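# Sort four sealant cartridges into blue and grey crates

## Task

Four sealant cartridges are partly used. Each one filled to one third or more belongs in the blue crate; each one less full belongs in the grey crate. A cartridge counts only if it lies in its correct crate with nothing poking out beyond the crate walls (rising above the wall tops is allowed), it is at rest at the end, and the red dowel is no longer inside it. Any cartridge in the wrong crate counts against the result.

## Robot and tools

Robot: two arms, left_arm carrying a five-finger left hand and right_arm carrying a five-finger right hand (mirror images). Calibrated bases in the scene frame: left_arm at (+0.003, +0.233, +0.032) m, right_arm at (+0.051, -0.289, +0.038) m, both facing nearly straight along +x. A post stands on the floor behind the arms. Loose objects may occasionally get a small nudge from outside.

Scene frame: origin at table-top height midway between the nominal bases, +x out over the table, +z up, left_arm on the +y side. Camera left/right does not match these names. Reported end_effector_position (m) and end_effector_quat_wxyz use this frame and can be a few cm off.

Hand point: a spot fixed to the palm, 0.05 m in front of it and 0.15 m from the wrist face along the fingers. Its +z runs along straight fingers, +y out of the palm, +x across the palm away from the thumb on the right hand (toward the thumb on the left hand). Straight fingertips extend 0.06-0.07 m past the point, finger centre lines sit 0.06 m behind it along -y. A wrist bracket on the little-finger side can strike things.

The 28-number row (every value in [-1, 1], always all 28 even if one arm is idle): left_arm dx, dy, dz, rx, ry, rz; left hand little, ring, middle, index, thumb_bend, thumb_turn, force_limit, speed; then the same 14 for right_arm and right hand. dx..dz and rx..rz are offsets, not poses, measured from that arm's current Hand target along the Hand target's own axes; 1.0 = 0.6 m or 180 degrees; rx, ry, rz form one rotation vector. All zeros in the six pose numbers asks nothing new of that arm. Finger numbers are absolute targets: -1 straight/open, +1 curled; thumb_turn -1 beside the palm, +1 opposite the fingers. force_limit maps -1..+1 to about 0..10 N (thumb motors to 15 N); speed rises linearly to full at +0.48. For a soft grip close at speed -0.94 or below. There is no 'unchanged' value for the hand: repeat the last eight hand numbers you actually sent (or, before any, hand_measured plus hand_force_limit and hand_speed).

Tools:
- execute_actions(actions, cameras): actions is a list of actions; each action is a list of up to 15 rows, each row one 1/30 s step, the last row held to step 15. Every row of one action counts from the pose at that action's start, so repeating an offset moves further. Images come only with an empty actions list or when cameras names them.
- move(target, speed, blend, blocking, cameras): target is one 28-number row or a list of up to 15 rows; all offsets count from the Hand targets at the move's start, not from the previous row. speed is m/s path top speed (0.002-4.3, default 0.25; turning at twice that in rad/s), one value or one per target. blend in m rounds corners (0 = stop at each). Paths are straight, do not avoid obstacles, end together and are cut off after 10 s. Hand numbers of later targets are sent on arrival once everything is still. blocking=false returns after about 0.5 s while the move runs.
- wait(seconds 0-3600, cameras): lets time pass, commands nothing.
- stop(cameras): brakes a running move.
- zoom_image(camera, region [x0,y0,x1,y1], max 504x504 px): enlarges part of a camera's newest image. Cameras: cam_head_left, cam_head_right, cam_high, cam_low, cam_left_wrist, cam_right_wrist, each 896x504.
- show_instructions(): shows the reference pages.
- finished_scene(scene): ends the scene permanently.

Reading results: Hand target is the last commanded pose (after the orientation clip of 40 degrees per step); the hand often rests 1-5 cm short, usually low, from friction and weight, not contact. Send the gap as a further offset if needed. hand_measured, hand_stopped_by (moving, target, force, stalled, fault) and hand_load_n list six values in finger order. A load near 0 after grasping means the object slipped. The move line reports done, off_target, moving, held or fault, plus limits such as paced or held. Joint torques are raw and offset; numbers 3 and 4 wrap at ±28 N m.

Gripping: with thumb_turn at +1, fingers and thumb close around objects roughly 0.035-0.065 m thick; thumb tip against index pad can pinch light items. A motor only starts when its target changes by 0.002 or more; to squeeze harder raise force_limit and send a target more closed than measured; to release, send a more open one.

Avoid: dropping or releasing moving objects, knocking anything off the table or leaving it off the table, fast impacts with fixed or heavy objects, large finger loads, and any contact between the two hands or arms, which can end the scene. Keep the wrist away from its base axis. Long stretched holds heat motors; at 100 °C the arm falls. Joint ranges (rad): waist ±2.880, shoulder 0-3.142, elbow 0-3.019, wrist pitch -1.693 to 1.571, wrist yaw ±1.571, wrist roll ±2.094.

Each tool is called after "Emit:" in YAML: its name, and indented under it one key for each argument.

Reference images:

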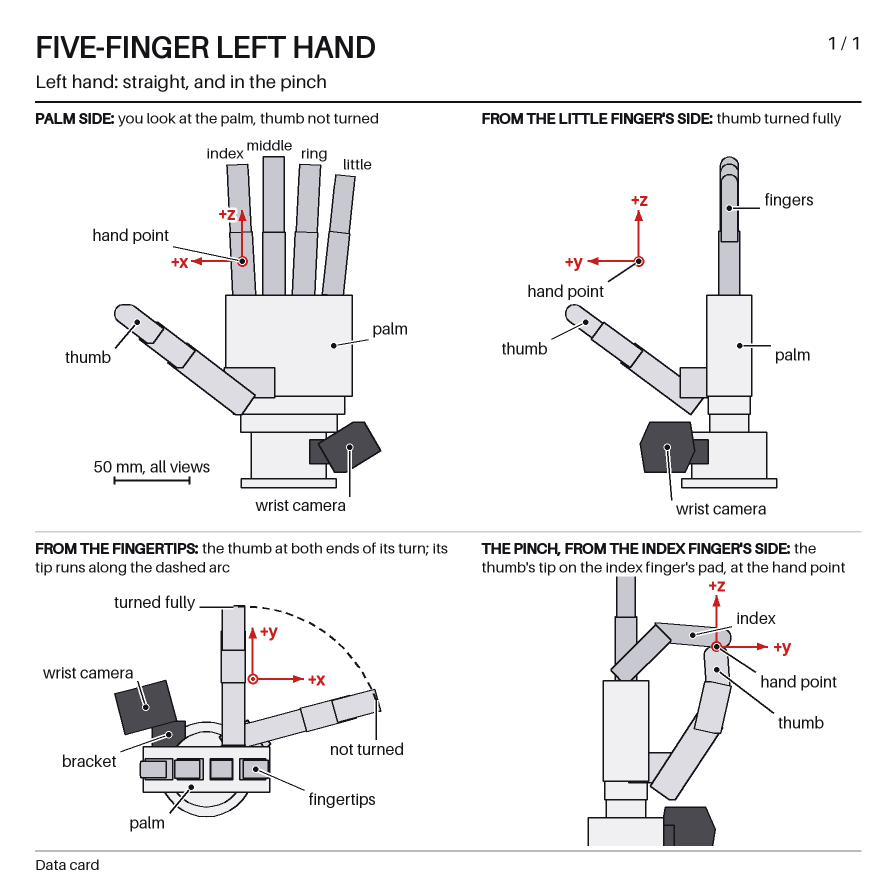

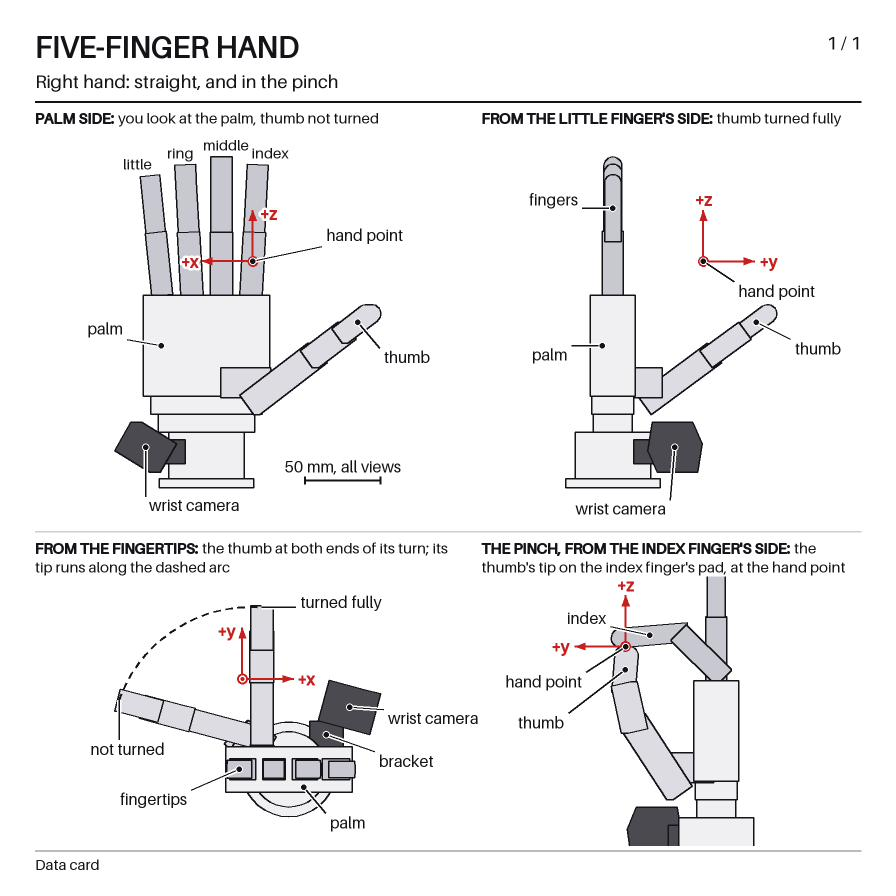

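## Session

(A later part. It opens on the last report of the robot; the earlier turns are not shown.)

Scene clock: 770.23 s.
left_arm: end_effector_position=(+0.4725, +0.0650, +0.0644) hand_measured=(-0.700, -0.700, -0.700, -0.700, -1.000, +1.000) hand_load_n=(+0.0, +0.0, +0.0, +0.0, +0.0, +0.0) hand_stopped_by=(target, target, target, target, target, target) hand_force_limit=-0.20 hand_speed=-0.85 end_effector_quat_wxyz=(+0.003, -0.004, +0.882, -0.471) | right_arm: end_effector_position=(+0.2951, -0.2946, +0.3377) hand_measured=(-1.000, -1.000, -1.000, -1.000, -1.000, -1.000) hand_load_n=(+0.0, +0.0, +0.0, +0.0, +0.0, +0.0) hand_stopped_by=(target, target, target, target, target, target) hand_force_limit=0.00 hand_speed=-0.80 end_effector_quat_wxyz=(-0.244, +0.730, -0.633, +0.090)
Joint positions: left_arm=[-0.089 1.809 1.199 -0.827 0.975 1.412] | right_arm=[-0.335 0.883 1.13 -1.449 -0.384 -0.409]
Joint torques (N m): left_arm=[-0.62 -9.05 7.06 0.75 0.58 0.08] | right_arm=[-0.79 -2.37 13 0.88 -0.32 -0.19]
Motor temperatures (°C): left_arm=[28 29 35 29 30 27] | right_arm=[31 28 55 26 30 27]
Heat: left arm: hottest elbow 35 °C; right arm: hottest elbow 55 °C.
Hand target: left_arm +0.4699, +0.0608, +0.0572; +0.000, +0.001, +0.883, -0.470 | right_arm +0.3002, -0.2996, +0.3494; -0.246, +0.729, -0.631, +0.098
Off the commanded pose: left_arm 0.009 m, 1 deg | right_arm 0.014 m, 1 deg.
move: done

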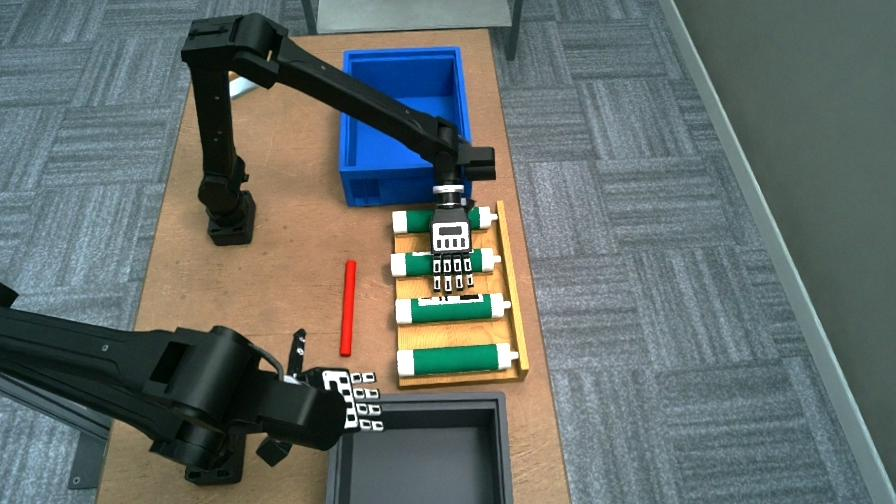

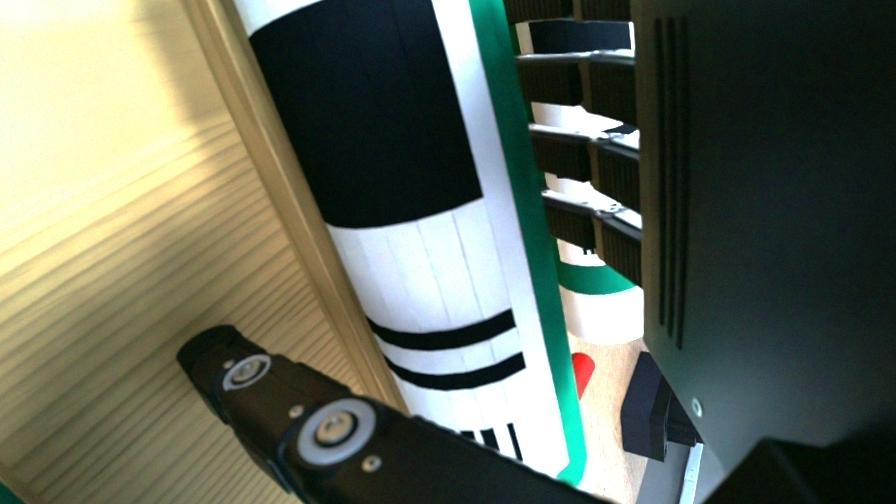

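Emit:
move:
  target:
    - [0,-0.267,-0.18,0,0,0,-0.7,-0.7,-0.7,-0.7,-1,1,-0.2,-0.85,0,0,0,0,0,0,-1,-1,-1,-1,-1,-1,0,-0.8]
    - [0.367,-0.228,-0.536,0,0,0,-0.7,-0.7,-0.7,-0.7,-1,1,-0.2,-0.85,0,0,0,0,0,0,-1,-1,-1,-1,-1,-1,0,-0.8]
  cameras: ["cam_high","cam_head_right","cam_head_left"]
  speed: 0.2
  blend: 0.03

Emit:
zoom_image:
  camera: "cam_high"
  region: [370, 190, 540, 400]

Scene clock: 786.10 s.
left_arm: end_effector_position=(+0.2540, +0.2495, +0.3510) hand_measured=(-0.700, -0.700, -0.700, -0.700, -1.000, +1.000) hand_load_n=(+0.0, +0.0, +0.0, +0.0, +0.0, +0.0) hand_stopped_by=(target, target, target, target, target, target) hand_force_limit=-0.20 hand_speed=-0.85 end_effector_quat_wxyz=(+0.176, -0.088, +0.922, -0.335) | right_arm: end_effector_position=(+0.2951, -0.2946, +0.3377) hand_measured=(-1.000, -1.000, -1.000, -1.000, -1.000, -1.000) hand_load_n=(+0.0, +0.0, +0.0, +0.0, +0.0, +0.0) hand_stopped_by=(target, target, target, target, target, target) hand_force_limit=0.00 hand_speed=-0.80 end_effector_quat_wxyz=(-0.244, +0.730, -0.633, +0.090)
Joint positions: left_arm=[0.414 0.926 1.201 -1.694 0.764 1.744] | right_arm=[-0.335 0.883 1.13 -1.449 -0.384 -0.409]
Joint torques (N m): left_arm=[1.03 -0.97 8.85 0.05 0.47 -0.02] | right_arm=[-0.79 -2.67 13.04 0.92 -0.33 -0.22]
Motor temperatures (°C): left_arm=[28 30 34 28 30 27] | right_arm=[31 28 55 26 30 27]
Heat: left arm: hottest elbow 34 °C; right arm: hottest elbow 55 °C.
Hand target: left_arm +0.2496, +0.2515, +0.3499; +0.000, +0.001, +0.883, -0.470 | right_arm +0.3002, -0.2996, +0.3494; -0.246, +0.729, -0.631, +0.098
Off the commanded pose: left_arm 0.005 m, 28 deg | right_arm 0.014 m, 1 deg.
joint sent to its limit (left arm) — joint 4 (wrist pitch), lower limit. The joint targets are off in orientation, not in position.
move: off_target (left_arm)
Images, in order (width x height): cam_head_left 896x504, cam_head_right 896x504, cam_high 896x504.

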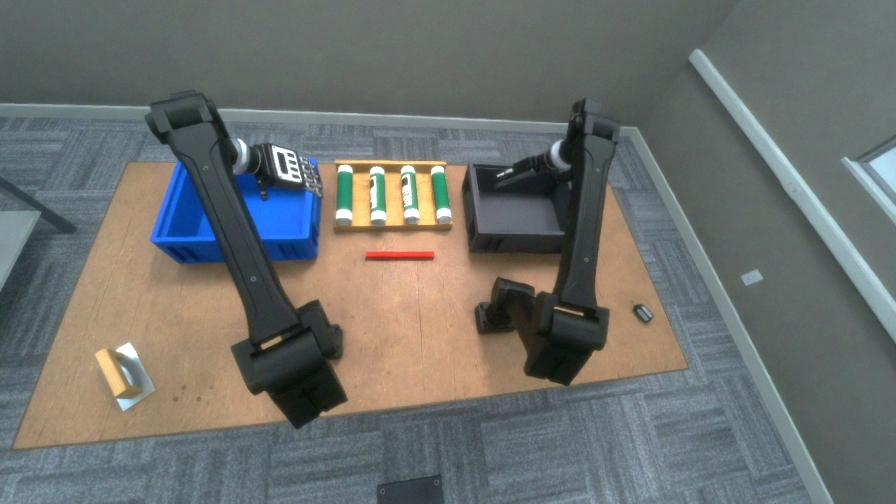

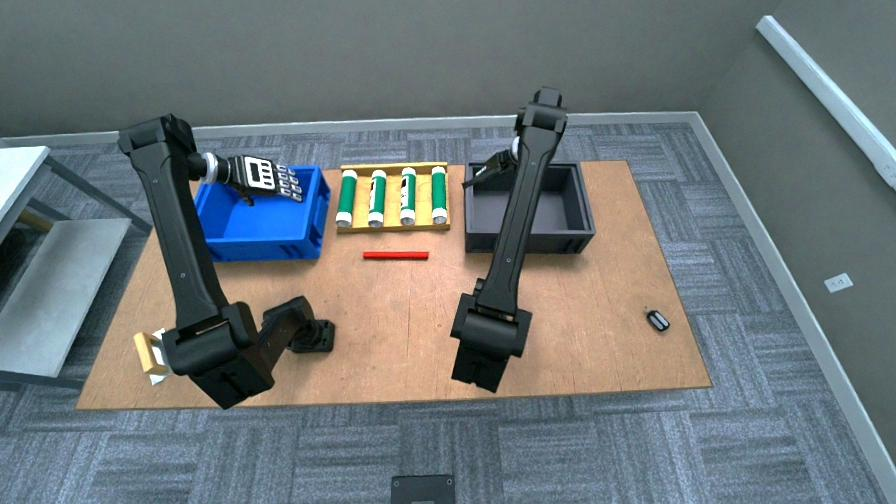

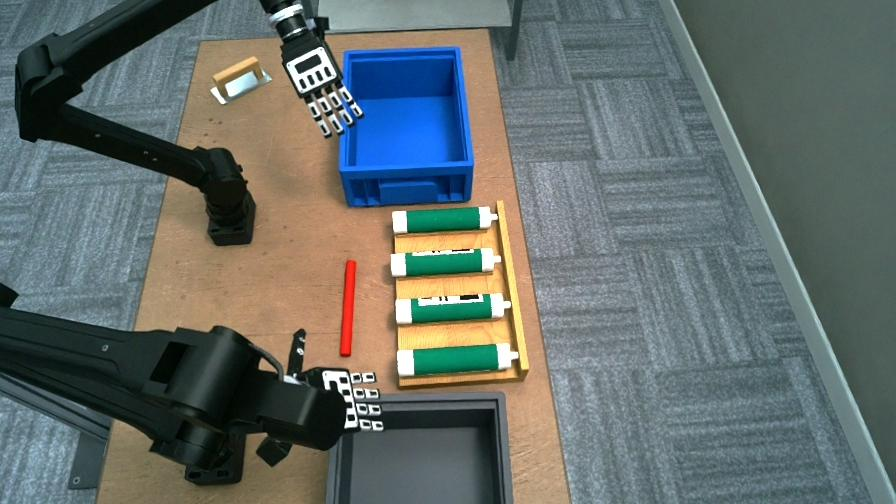

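Scaled by 2.400.

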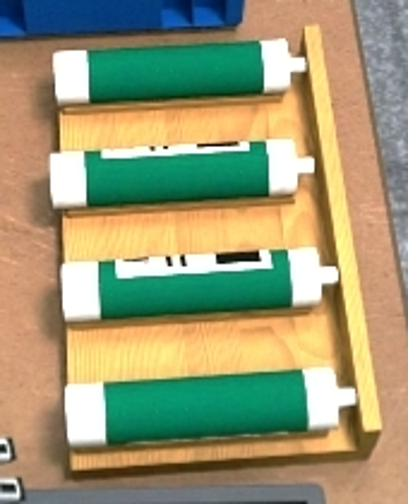

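Emit:
move:
  target: [0,0,0,-0.087,-0.125,0.003,-0.7,-0.7,-0.7,-0.7,-1,1,-0.2,-0.85,-0.291,-0.218,0.14,0.0867,-0.265,-0.354,-0.7,-0.7,-0.7,-0.7,-1,1,0,-0.3]
  cameras: ["cam_high","cam_right_wrist"]
  speed: 0.25

Scene clock: 802.53 s.
left_arm: end_effector_position=(+0.2542, +0.2496, +0.3510) hand_measured=(-0.700, -0.700, -0.700, -0.700, -1.000, +1.000) hand_load_n=(+0.0, +0.0, +0.0, +0.0, +0.0, +0.0) hand_stopped_by=(target, target, target, target, target, target) hand_force_limit=-0.20 hand_speed=-0.85 end_effector_quat_wxyz=(+0.177, -0.086, +0.922, -0.334) | right_arm: end_effector_position=(+0.4104, -0.1049, +0.3612) hand_measured=(-0.700, -0.700, -0.700, -0.700, -1.000, +1.000) hand_load_n=(+0.0, +0.0, +0.0, +0.0, +0.0, +0.0) hand_stopped_by=(target, target, target, target, target, target) hand_force_limit=0.00 hand_speed=-0.30 end_effector_quat_wxyz=(-0.468, +0.883, -0.012, -0.004)
Joint positions: left_arm=[0.414 0.926 1.201 -1.694 0.764 1.748] | right_arm=[0.15 1.335 1.438 -1.457 -0.959 -1.285]
Joint torques (N m): left_arm=[1.03 -1.44 8.51 -0.02 0.6 0.14] | right_arm=[0.56 -9.35 13.6 0.57 -0.69 -0.2]
Motor temperatures (°C): left_arm=[28 29 34 28 30 26] | right_arm=[30 28 55 26 30 27]
Heat: left arm: hottest elbow 34 °C; right arm: hottest elbow 55 °C.
Hand target: left_arm +0.2496, +0.2515, +0.3499; +0.174, -0.087, +0.921, -0.337 | right_arm +0.4201, -0.1000, +0.3696; -0.469, +0.883, -0.001, +0.000
Off the commanded pose: left_arm 0.005 m, 1 deg | right_arm 0.014 m, 1 deg.
joint sent to its limit (left arm) — joint 4 (wrist pitch), lower limit. The joint targets still meet the commanded pose.
move: off_target (right_arm)

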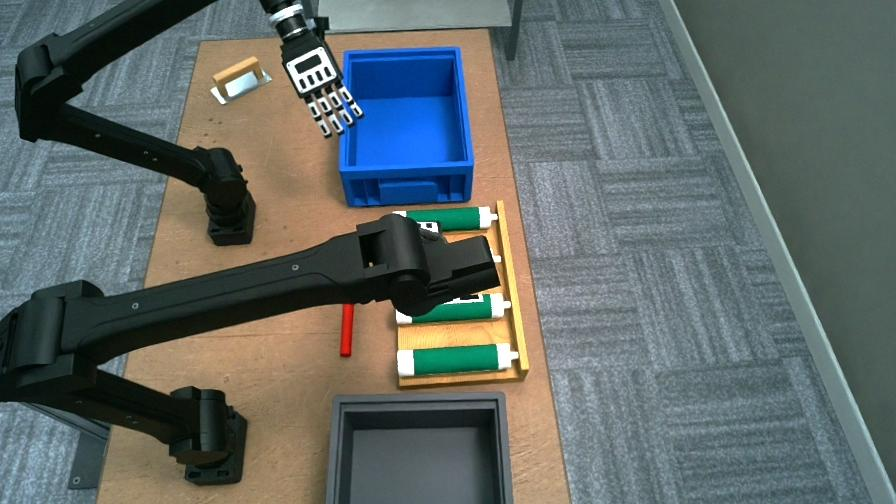

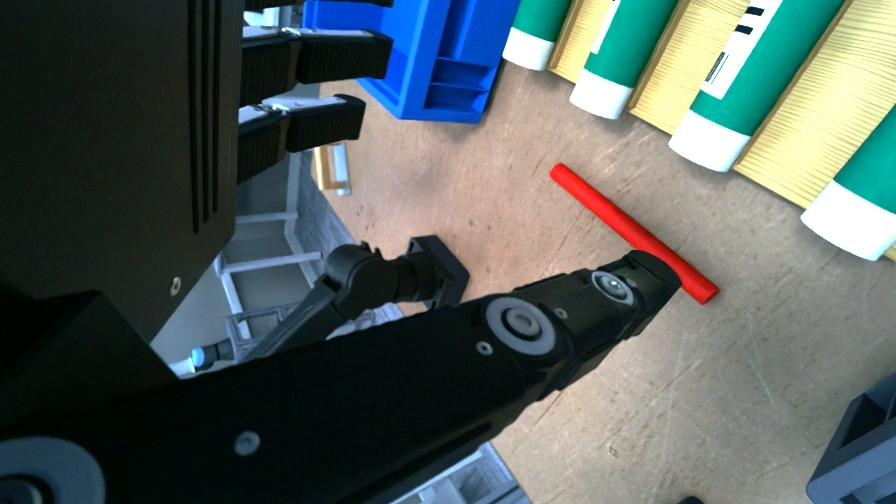

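Emit:
move:
  target: [0,0,0,0,0,0,-0.7,-0.7,-0.7,-0.7,-1,1,-0.2,-0.85,0.092,0.127,0.408,0,0,0,-0.7,-0.7,-0.7,-0.7,-1,1,0,-0.3]
  cameras: ["cam_high","cam_right_wrist","cam_low"]
  speed: 0.2

Emit:
zoom_image:
  camera: "cam_low"
  region: [440, 180, 580, 275]

Scene clock: 809.70 s.
left_arm: end_effector_position=(+0.2542, +0.2496, +0.3510) hand_measured=(-0.700, -0.700, -0.700, -0.700, -1.000, +1.000) hand_load_n=(+0.0, +0.0, +0.0, +0.0, +0.0, +0.0) hand_stopped_by=(target, target, target, target, target, target) hand_force_limit=-0.20 hand_speed=-0.85 end_effector_quat_wxyz=(+0.177, -0.086, +0.922, -0.334) | right_arm: end_effector_position=(+0.4767, +0.0568, +0.1819) hand_measured=(-0.700, -0.700, -0.700, -0.700, -1.000, +1.000) hand_load_n=(+0.0, +0.0, +0.0, +0.0, +0.0, +0.0) hand_stopped_by=(target, target, target, target, target, target) hand_force_limit=0.00 hand_speed=-0.30 end_effector_quat_wxyz=(-0.473, +0.881, +0.004, +0.008)
Joint positions: left_arm=[0.414 0.926 1.201 -1.694 0.764 1.748] | right_arm=[0.453 1.618 1.237 -0.601 -0.843 -0.862]
Joint torques (N m): left_arm=[1.14 -1.26 8.51 0.08 0.6 0.16] | right_arm=[0.5 -14.15 9.25 2.4 -0.4 0.05]
Heat: left arm: hottest elbow 34 °C; right arm: hottest elbow 54 °C.
Hand target: left_arm +0.2496, +0.2515, +0.3499; +0.174, -0.087, +0.921, -0.337 | right_arm +0.4755, +0.0602, +0.1695; -0.470, +0.883, -0.001, +0.000
Off the commanded pose: left_arm 0.005 m, 1 deg | right_arm 0.013 m, 1 deg.
joint sent to its limit (left arm) — joint 4 (wrist pitch), lower limit. The joint targets still meet the commanded pose.
move: off_target (right_arm)
Images, in order (width x height): cam_high 896x504, cam_low 896x504, cam_right_wrist 896x504.

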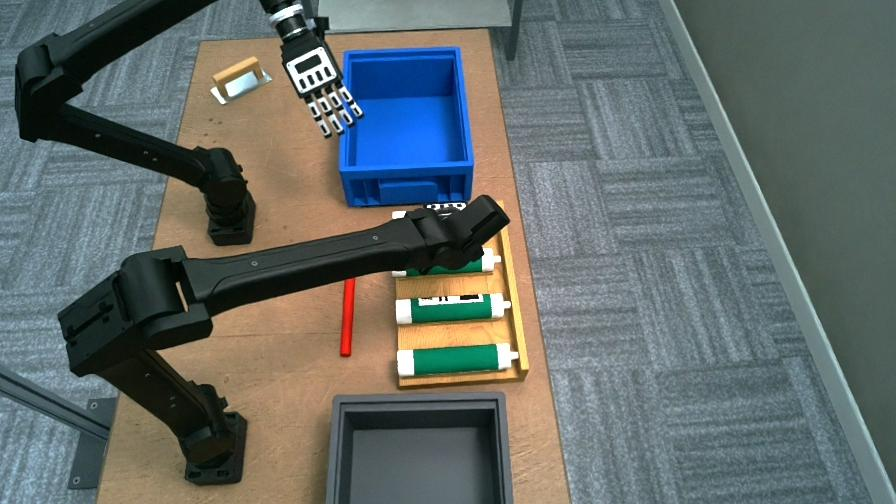

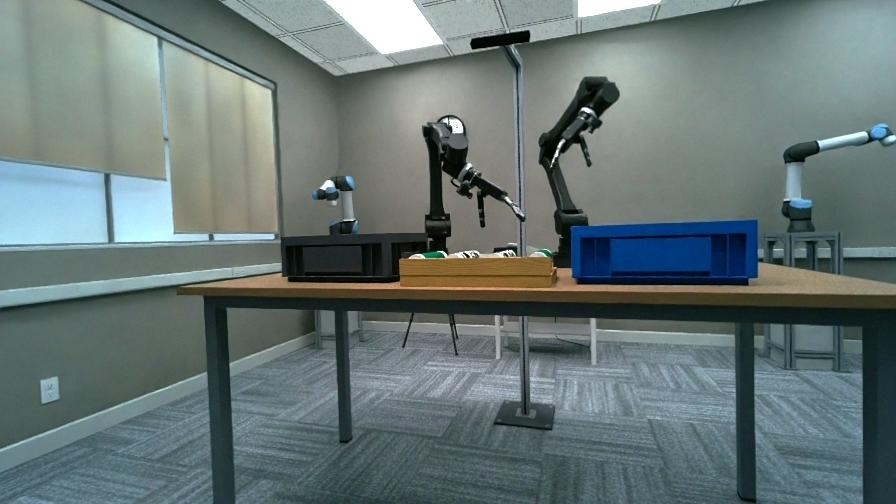

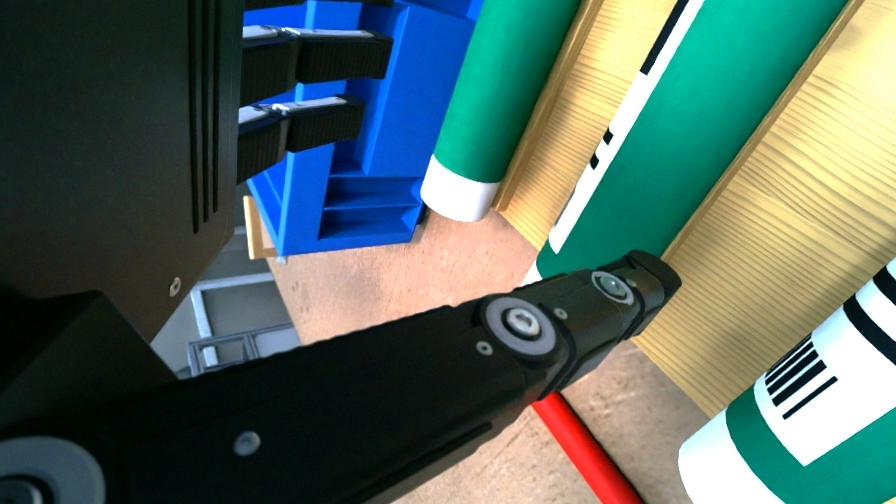

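Scaled by 3.600.

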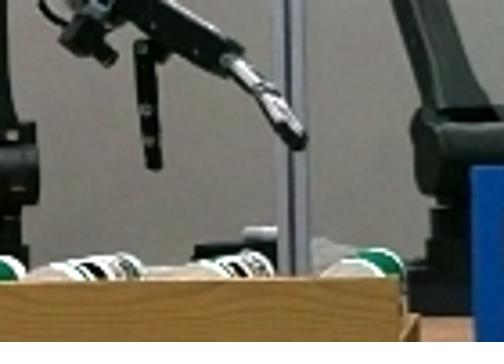

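Emit:
move:
  target: [0,0,0,0,0,0,-0.7,-0.7,-0.7,-0.7,-1,1,-0.2,-0.85,0,0.067,0.0795,0,0,0,-0.7,-0.7,-0.7,-0.7,-1,1,0,-0.3]
  cameras: ["cam_high","cam_right_wrist","cam_low"]
  speed: 0.1

Emit:
zoom_image:
  camera: "cam_low"
  region: [440, 180, 580, 275]

Scene clock: 828.10 s.
left_arm: end_effector_position=(+0.2542, +0.2496, +0.3510) hand_measured=(-0.700, -0.700, -0.700, -0.700, -1.000, +1.000) hand_load_n=(-0.5, +0.0, +0.0, +0.0, +0.0, +0.5) hand_stopped_by=(target, target, target, target, target, target) hand_force_limit=-0.20 hand_speed=-0.85 end_effector_quat_wxyz=(+0.177, -0.086, +0.922, -0.334) | right_arm: end_effector_position=(+0.4798, +0.0733, +0.1253) hand_measured=(-0.700, -0.700, -0.700, -0.700, -1.000, +1.000) hand_load_n=(+0.0, -0.5, +0.0, +0.0, +0.0, +0.0) hand_stopped_by=(target, target, target, target, target, target) hand_force_limit=0.00 hand_speed=-0.30 end_effector_quat_wxyz=(-0.474, +0.881, +0.004, +0.011)
Joint positions: left_arm=[0.414 0.926 1.201 -1.694 0.764 1.748] | right_arm=[0.48 1.702 1.176 -0.422 -0.826 -0.825]
Joint torques (N m): left_arm=[1.14 -1.38 8.57 0.09 0.6 0.14] | right_arm=[0.38 -14.33 8.49 2.41 -0.41 -0.02]
Heat: left arm: hottest elbow 34 °C; right arm: hottest elbow 52 °C.
Hand target: left_arm +0.2496, +0.2515, +0.3499; +0.174, -0.087, +0.921, -0.337 | right_arm +0.4755, +0.0773, +0.1094; -0.469, +0.883, -0.001, +0.000
Off the commanded pose: left_arm 0.005 m, 1 deg | right_arm 0.017 m, 2 deg.
joint sent to its limit (left arm) — joint 4 (wrist pitch), lower limit. The joint targets still meet the commanded pose.
move: off_target (right_arm)
Images, in order (width x height): cam_high 896x504, cam_low 896x504, cam_right_wrist 896x504.

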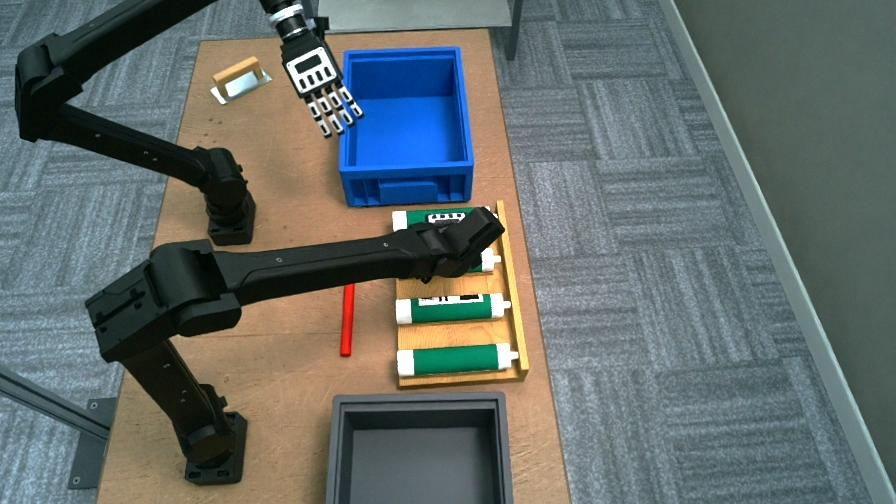

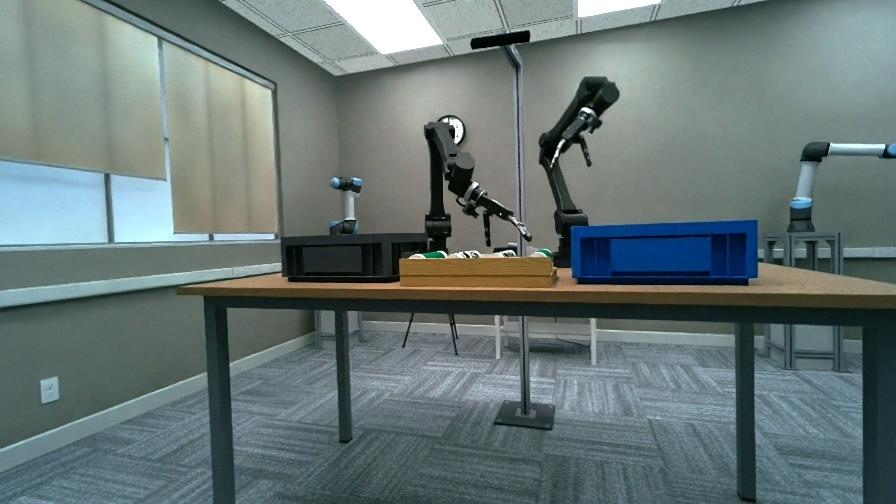

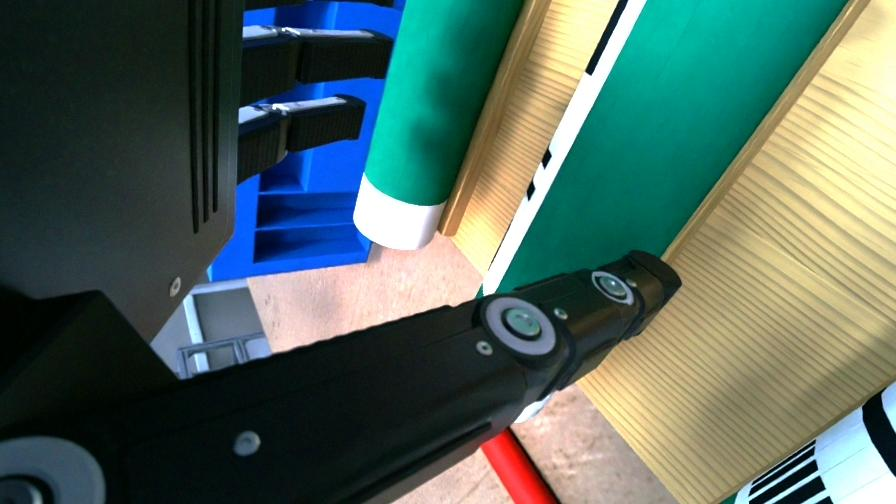

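Scaled by 3.600.

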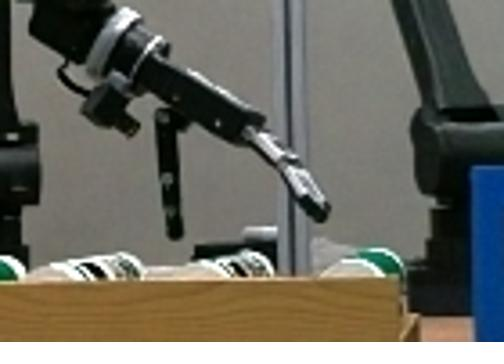

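Emit:
zoom_image:
  camera: "cam_high"
  region: [380, 180, 530, 300]

Emit:
zoom_image:
  camera: "cam_low"
  region: [460, 200, 560, 270]

Emit:
zoom_image:
  camera: "cam_right_wrist"
  region: [200, 0, 700, 504]

Scaled by 3.360.

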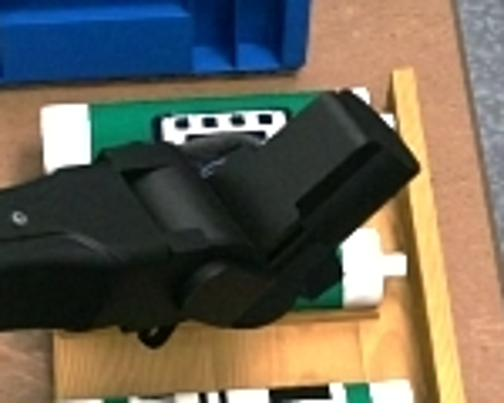

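Scaled by 5.040.

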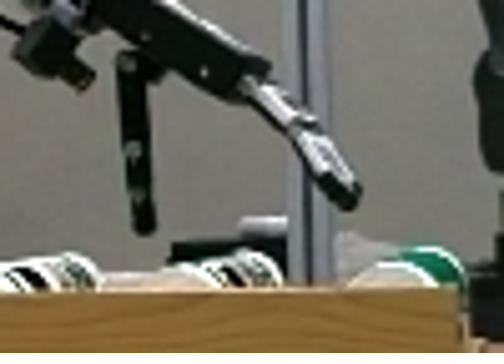

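Scaled by 1.000.

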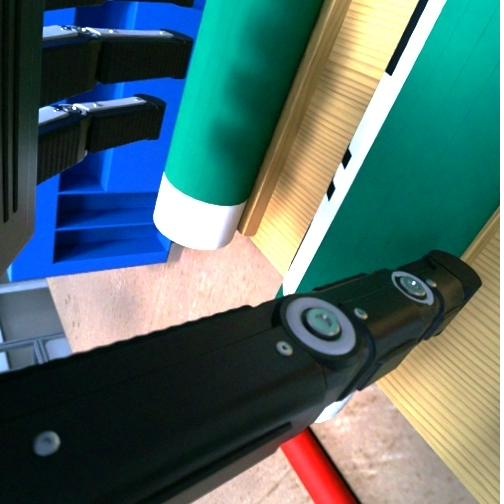

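Emit:
move:
  target: [0,0,0,0,0,0,-0.7,-0.7,-0.7,-0.7,-1,1,-0.2,-0.85,-0.0067,0.075,0.0227,0,0,0,-0.7,-0.7,-0.7,-0.7,-1,1,0,-0.3]
  cameras: ["cam_high","cam_right_wrist","cam_low","cam_head_left"]
  speed: 0.08

Emit:
zoom_image:
  camera: "cam_low"
  region: [460, 200, 560, 270]

Emit:
zoom_image:
  camera: "cam_head_left"
  region: [330, 140, 460, 240]

Scene clock: 869.70 s.
left_arm: end_effector_position=(+0.2542, +0.2496, +0.3510) hand_measured=(-0.700, -0.700, -0.700, -0.700, -1.000, +1.000) hand_load_n=(+0.0, +0.0, +0.0, +0.0, +0.0, +0.0) hand_stopped_by=(target, target, target, target, target, target) hand_force_limit=-0.20 hand_speed=-0.85 end_effector_quat_wxyz=(+0.177, -0.086, +0.922, -0.334) | right_arm: end_effector_position=(+0.4694, +0.0691, +0.0813) hand_measured=(-0.700, -0.700, -0.700, -0.700, -1.000, +1.000) hand_load_n=(+0.0, +0.0, +0.0, +0.0, +0.0, +0.0) hand_stopped_by=(target, target, target, target, target, target) hand_force_limit=0.00 hand_speed=-0.30 end_effector_quat_wxyz=(-0.473, +0.881, +0.004, +0.004)
Joint positions: left_arm=[0.414 0.926 1.201 -1.694 0.764 1.748] | right_arm=[0.48 1.749 1.106 -0.32 -0.833 -0.829]
Joint torques (N m): left_arm=[1.44 -1.26 8.5 0.08 0.58 0.16] | right_arm=[-1.14 -14.33 7.72 2.33 -0.53 -0.2]
Motor temperatures (°C): left_arm=[27 28 34 28 30 26] | right_arm=[30 31 47 26 30 27]
Heat: left arm: hottest elbow 34 °C; right arm: hottest elbow 47 °C.
Hand target: left_arm +0.2496, +0.2515, +0.3499; +0.174, -0.087, +0.921, -0.337 | right_arm +0.4713, +0.0634, +0.0645; -0.469, +0.883, -0.001, +0.000
Off the commanded pose: left_arm 0.005 m, 1 deg | right_arm 0.018 m, 1 deg.
joint sent to its limit (left arm) — joint 4 (wrist pitch), lower limit. The joint targets still meet the commanded pose.
move: off_target (right_arm)
Images, in order (width x height): cam_head_left 896x504, cam_high 896x504, cam_low 896x504, cam_right_wrist 896x504.

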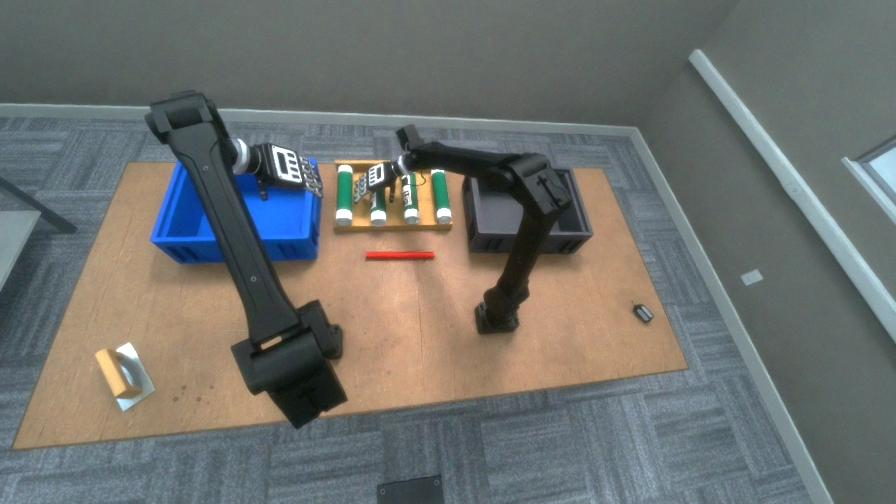

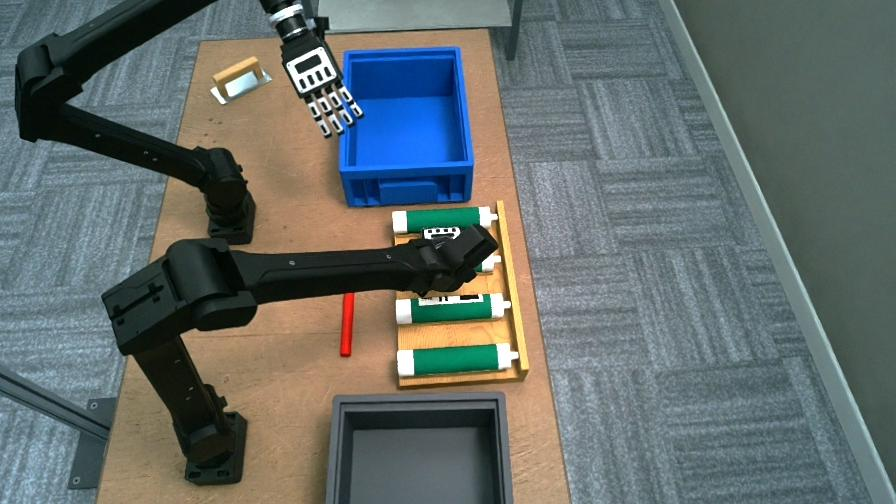

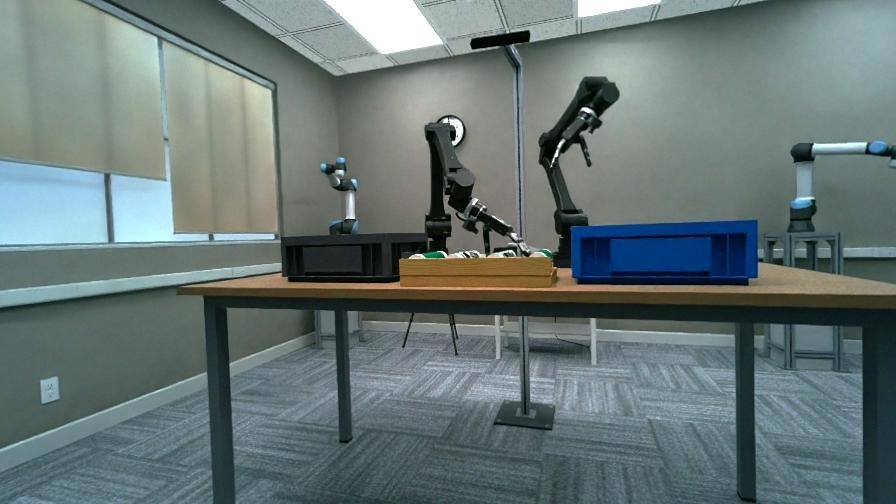

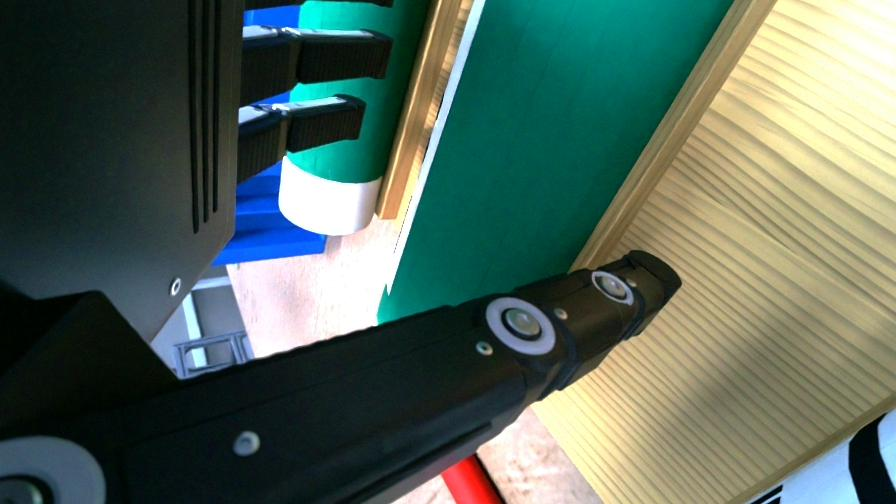

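Scaled by 5.040.

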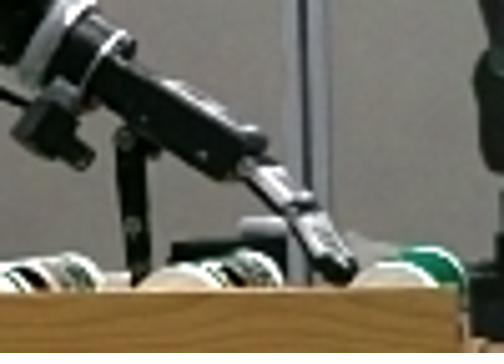

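Scaled by 3.877.

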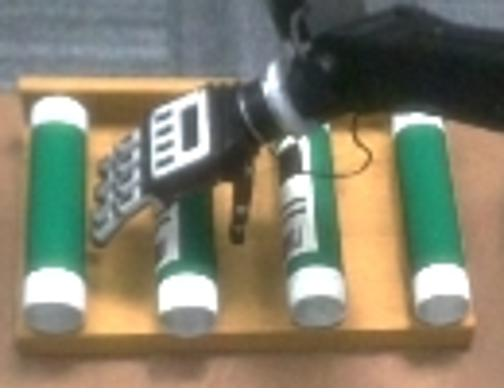

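Emit:
move:
  target: [0,0,0,0,0,0,-0.7,-0.7,-0.7,-0.7,-1,1,-0.2,-0.85,0.008,0.0077,-0.0157,0,0,0,-0.7,-0.7,-0.7,-0.7,-1,1,0,-0.3]
  cameras: ["cam_right_wrist","cam_low","cam_head_left"]
  speed: 0.08

Emit:
zoom_image:
  camera: "cam_low"
  region: [460, 200, 560, 270]

Emit:
zoom_image:
  camera: "cam_head_left"
  region: [330, 140, 460, 240]

Scene clock: 878.73 s.
left_arm: end_effector_position=(+0.2542, +0.2496, +0.3510) hand_measured=(-0.700, -0.700, -0.700, -0.700, -1.000, +1.000) hand_load_n=(+0.0, +0.0, +0.0, +0.0, +0.0, +0.0) hand_stopped_by=(target, target, target, target, target, target) hand_force_limit=-0.20 hand_speed=-0.85 end_effector_quat_wxyz=(+0.177, -0.086, +0.922, -0.334) | right_arm: end_effector_position=(+0.4787, +0.0587, +0.0820) hand_measured=(-0.700, -0.700, -0.700, -0.700, -1.000, +1.000) hand_load_n=(+0.0, +0.0, +0.0, +0.0, +0.0, +0.0) hand_stopped_by=(target, target, target, target, target, target) hand_force_limit=0.00 hand_speed=-0.30 end_effector_quat_wxyz=(-0.477, +0.879, +0.006, +0.013)
Joint positions: left_arm=[0.414 0.926 1.201 -1.694 0.764 1.748] | right_arm=[0.453 1.749 1.106 -0.32 -0.846 -0.857]
Joint torques (N m): left_arm=[1.2 -1.26 8.54 0.02 0.58 0.16] | right_arm=[-0.79 -14.51 8.23 1.24 -0.55 -0.23]
Heat: left arm: hottest elbow 34 °C; right arm: hottest elbow 46 °C.
Hand target: left_arm +0.2496, +0.2515, +0.3499; +0.174, -0.087, +0.921, -0.337 | right_arm +0.4761, +0.0530, +0.0660; -0.469, +0.883, -0.001, +0.000
Off the commanded pose: left_arm 0.005 m, 1 deg | right_arm 0.017 m, 2 deg.
joint sent to its limit (left arm) — joint 4 (wrist pitch), lower limit. The joint targets still meet the commanded pose.
move: off_target (right_arm)
Images, in order (width x height): cam_head_left 896x504, cam_low 896x504, cam_right_wrist 896x504.

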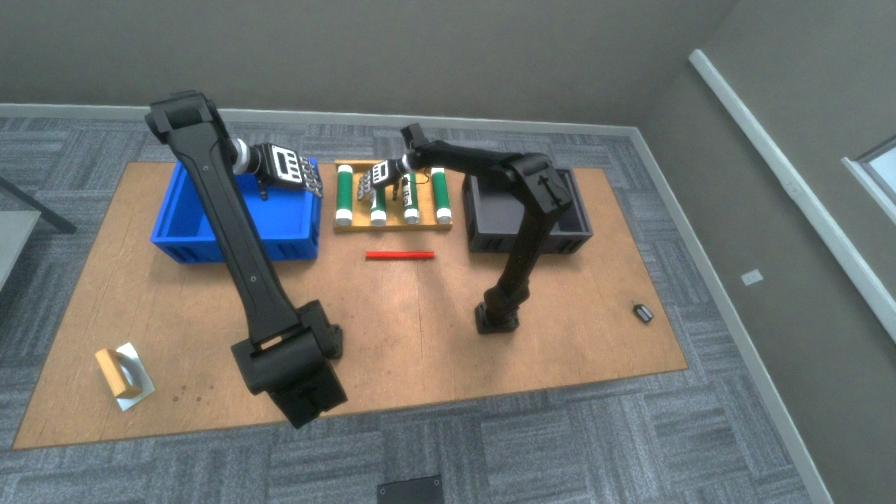

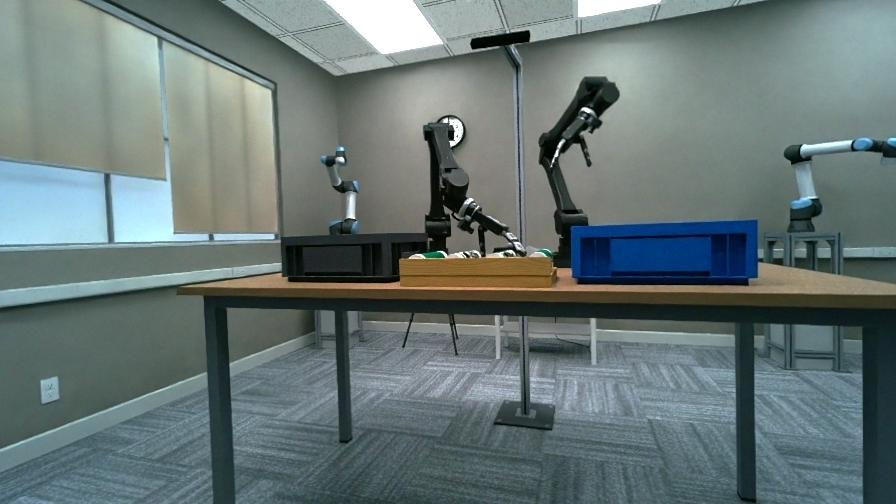

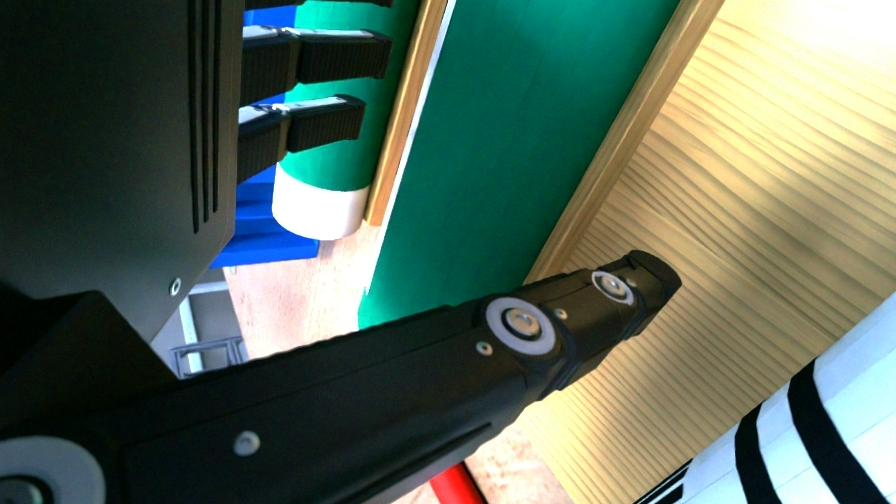

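Scaled by 5.040.

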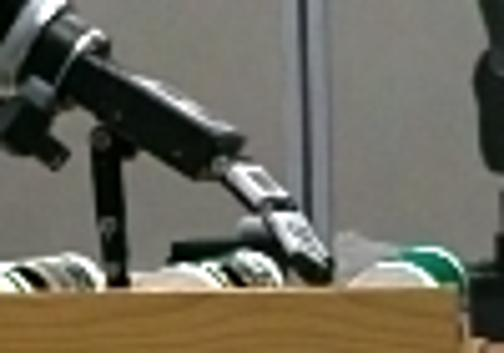

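Scaled by 3.877.

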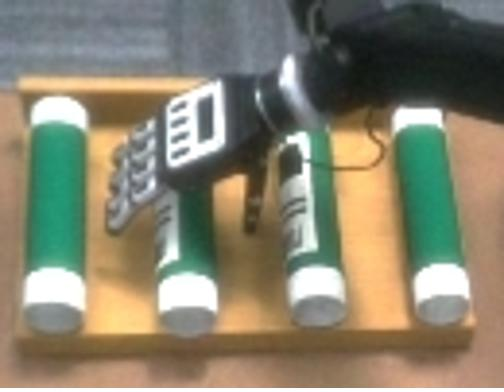

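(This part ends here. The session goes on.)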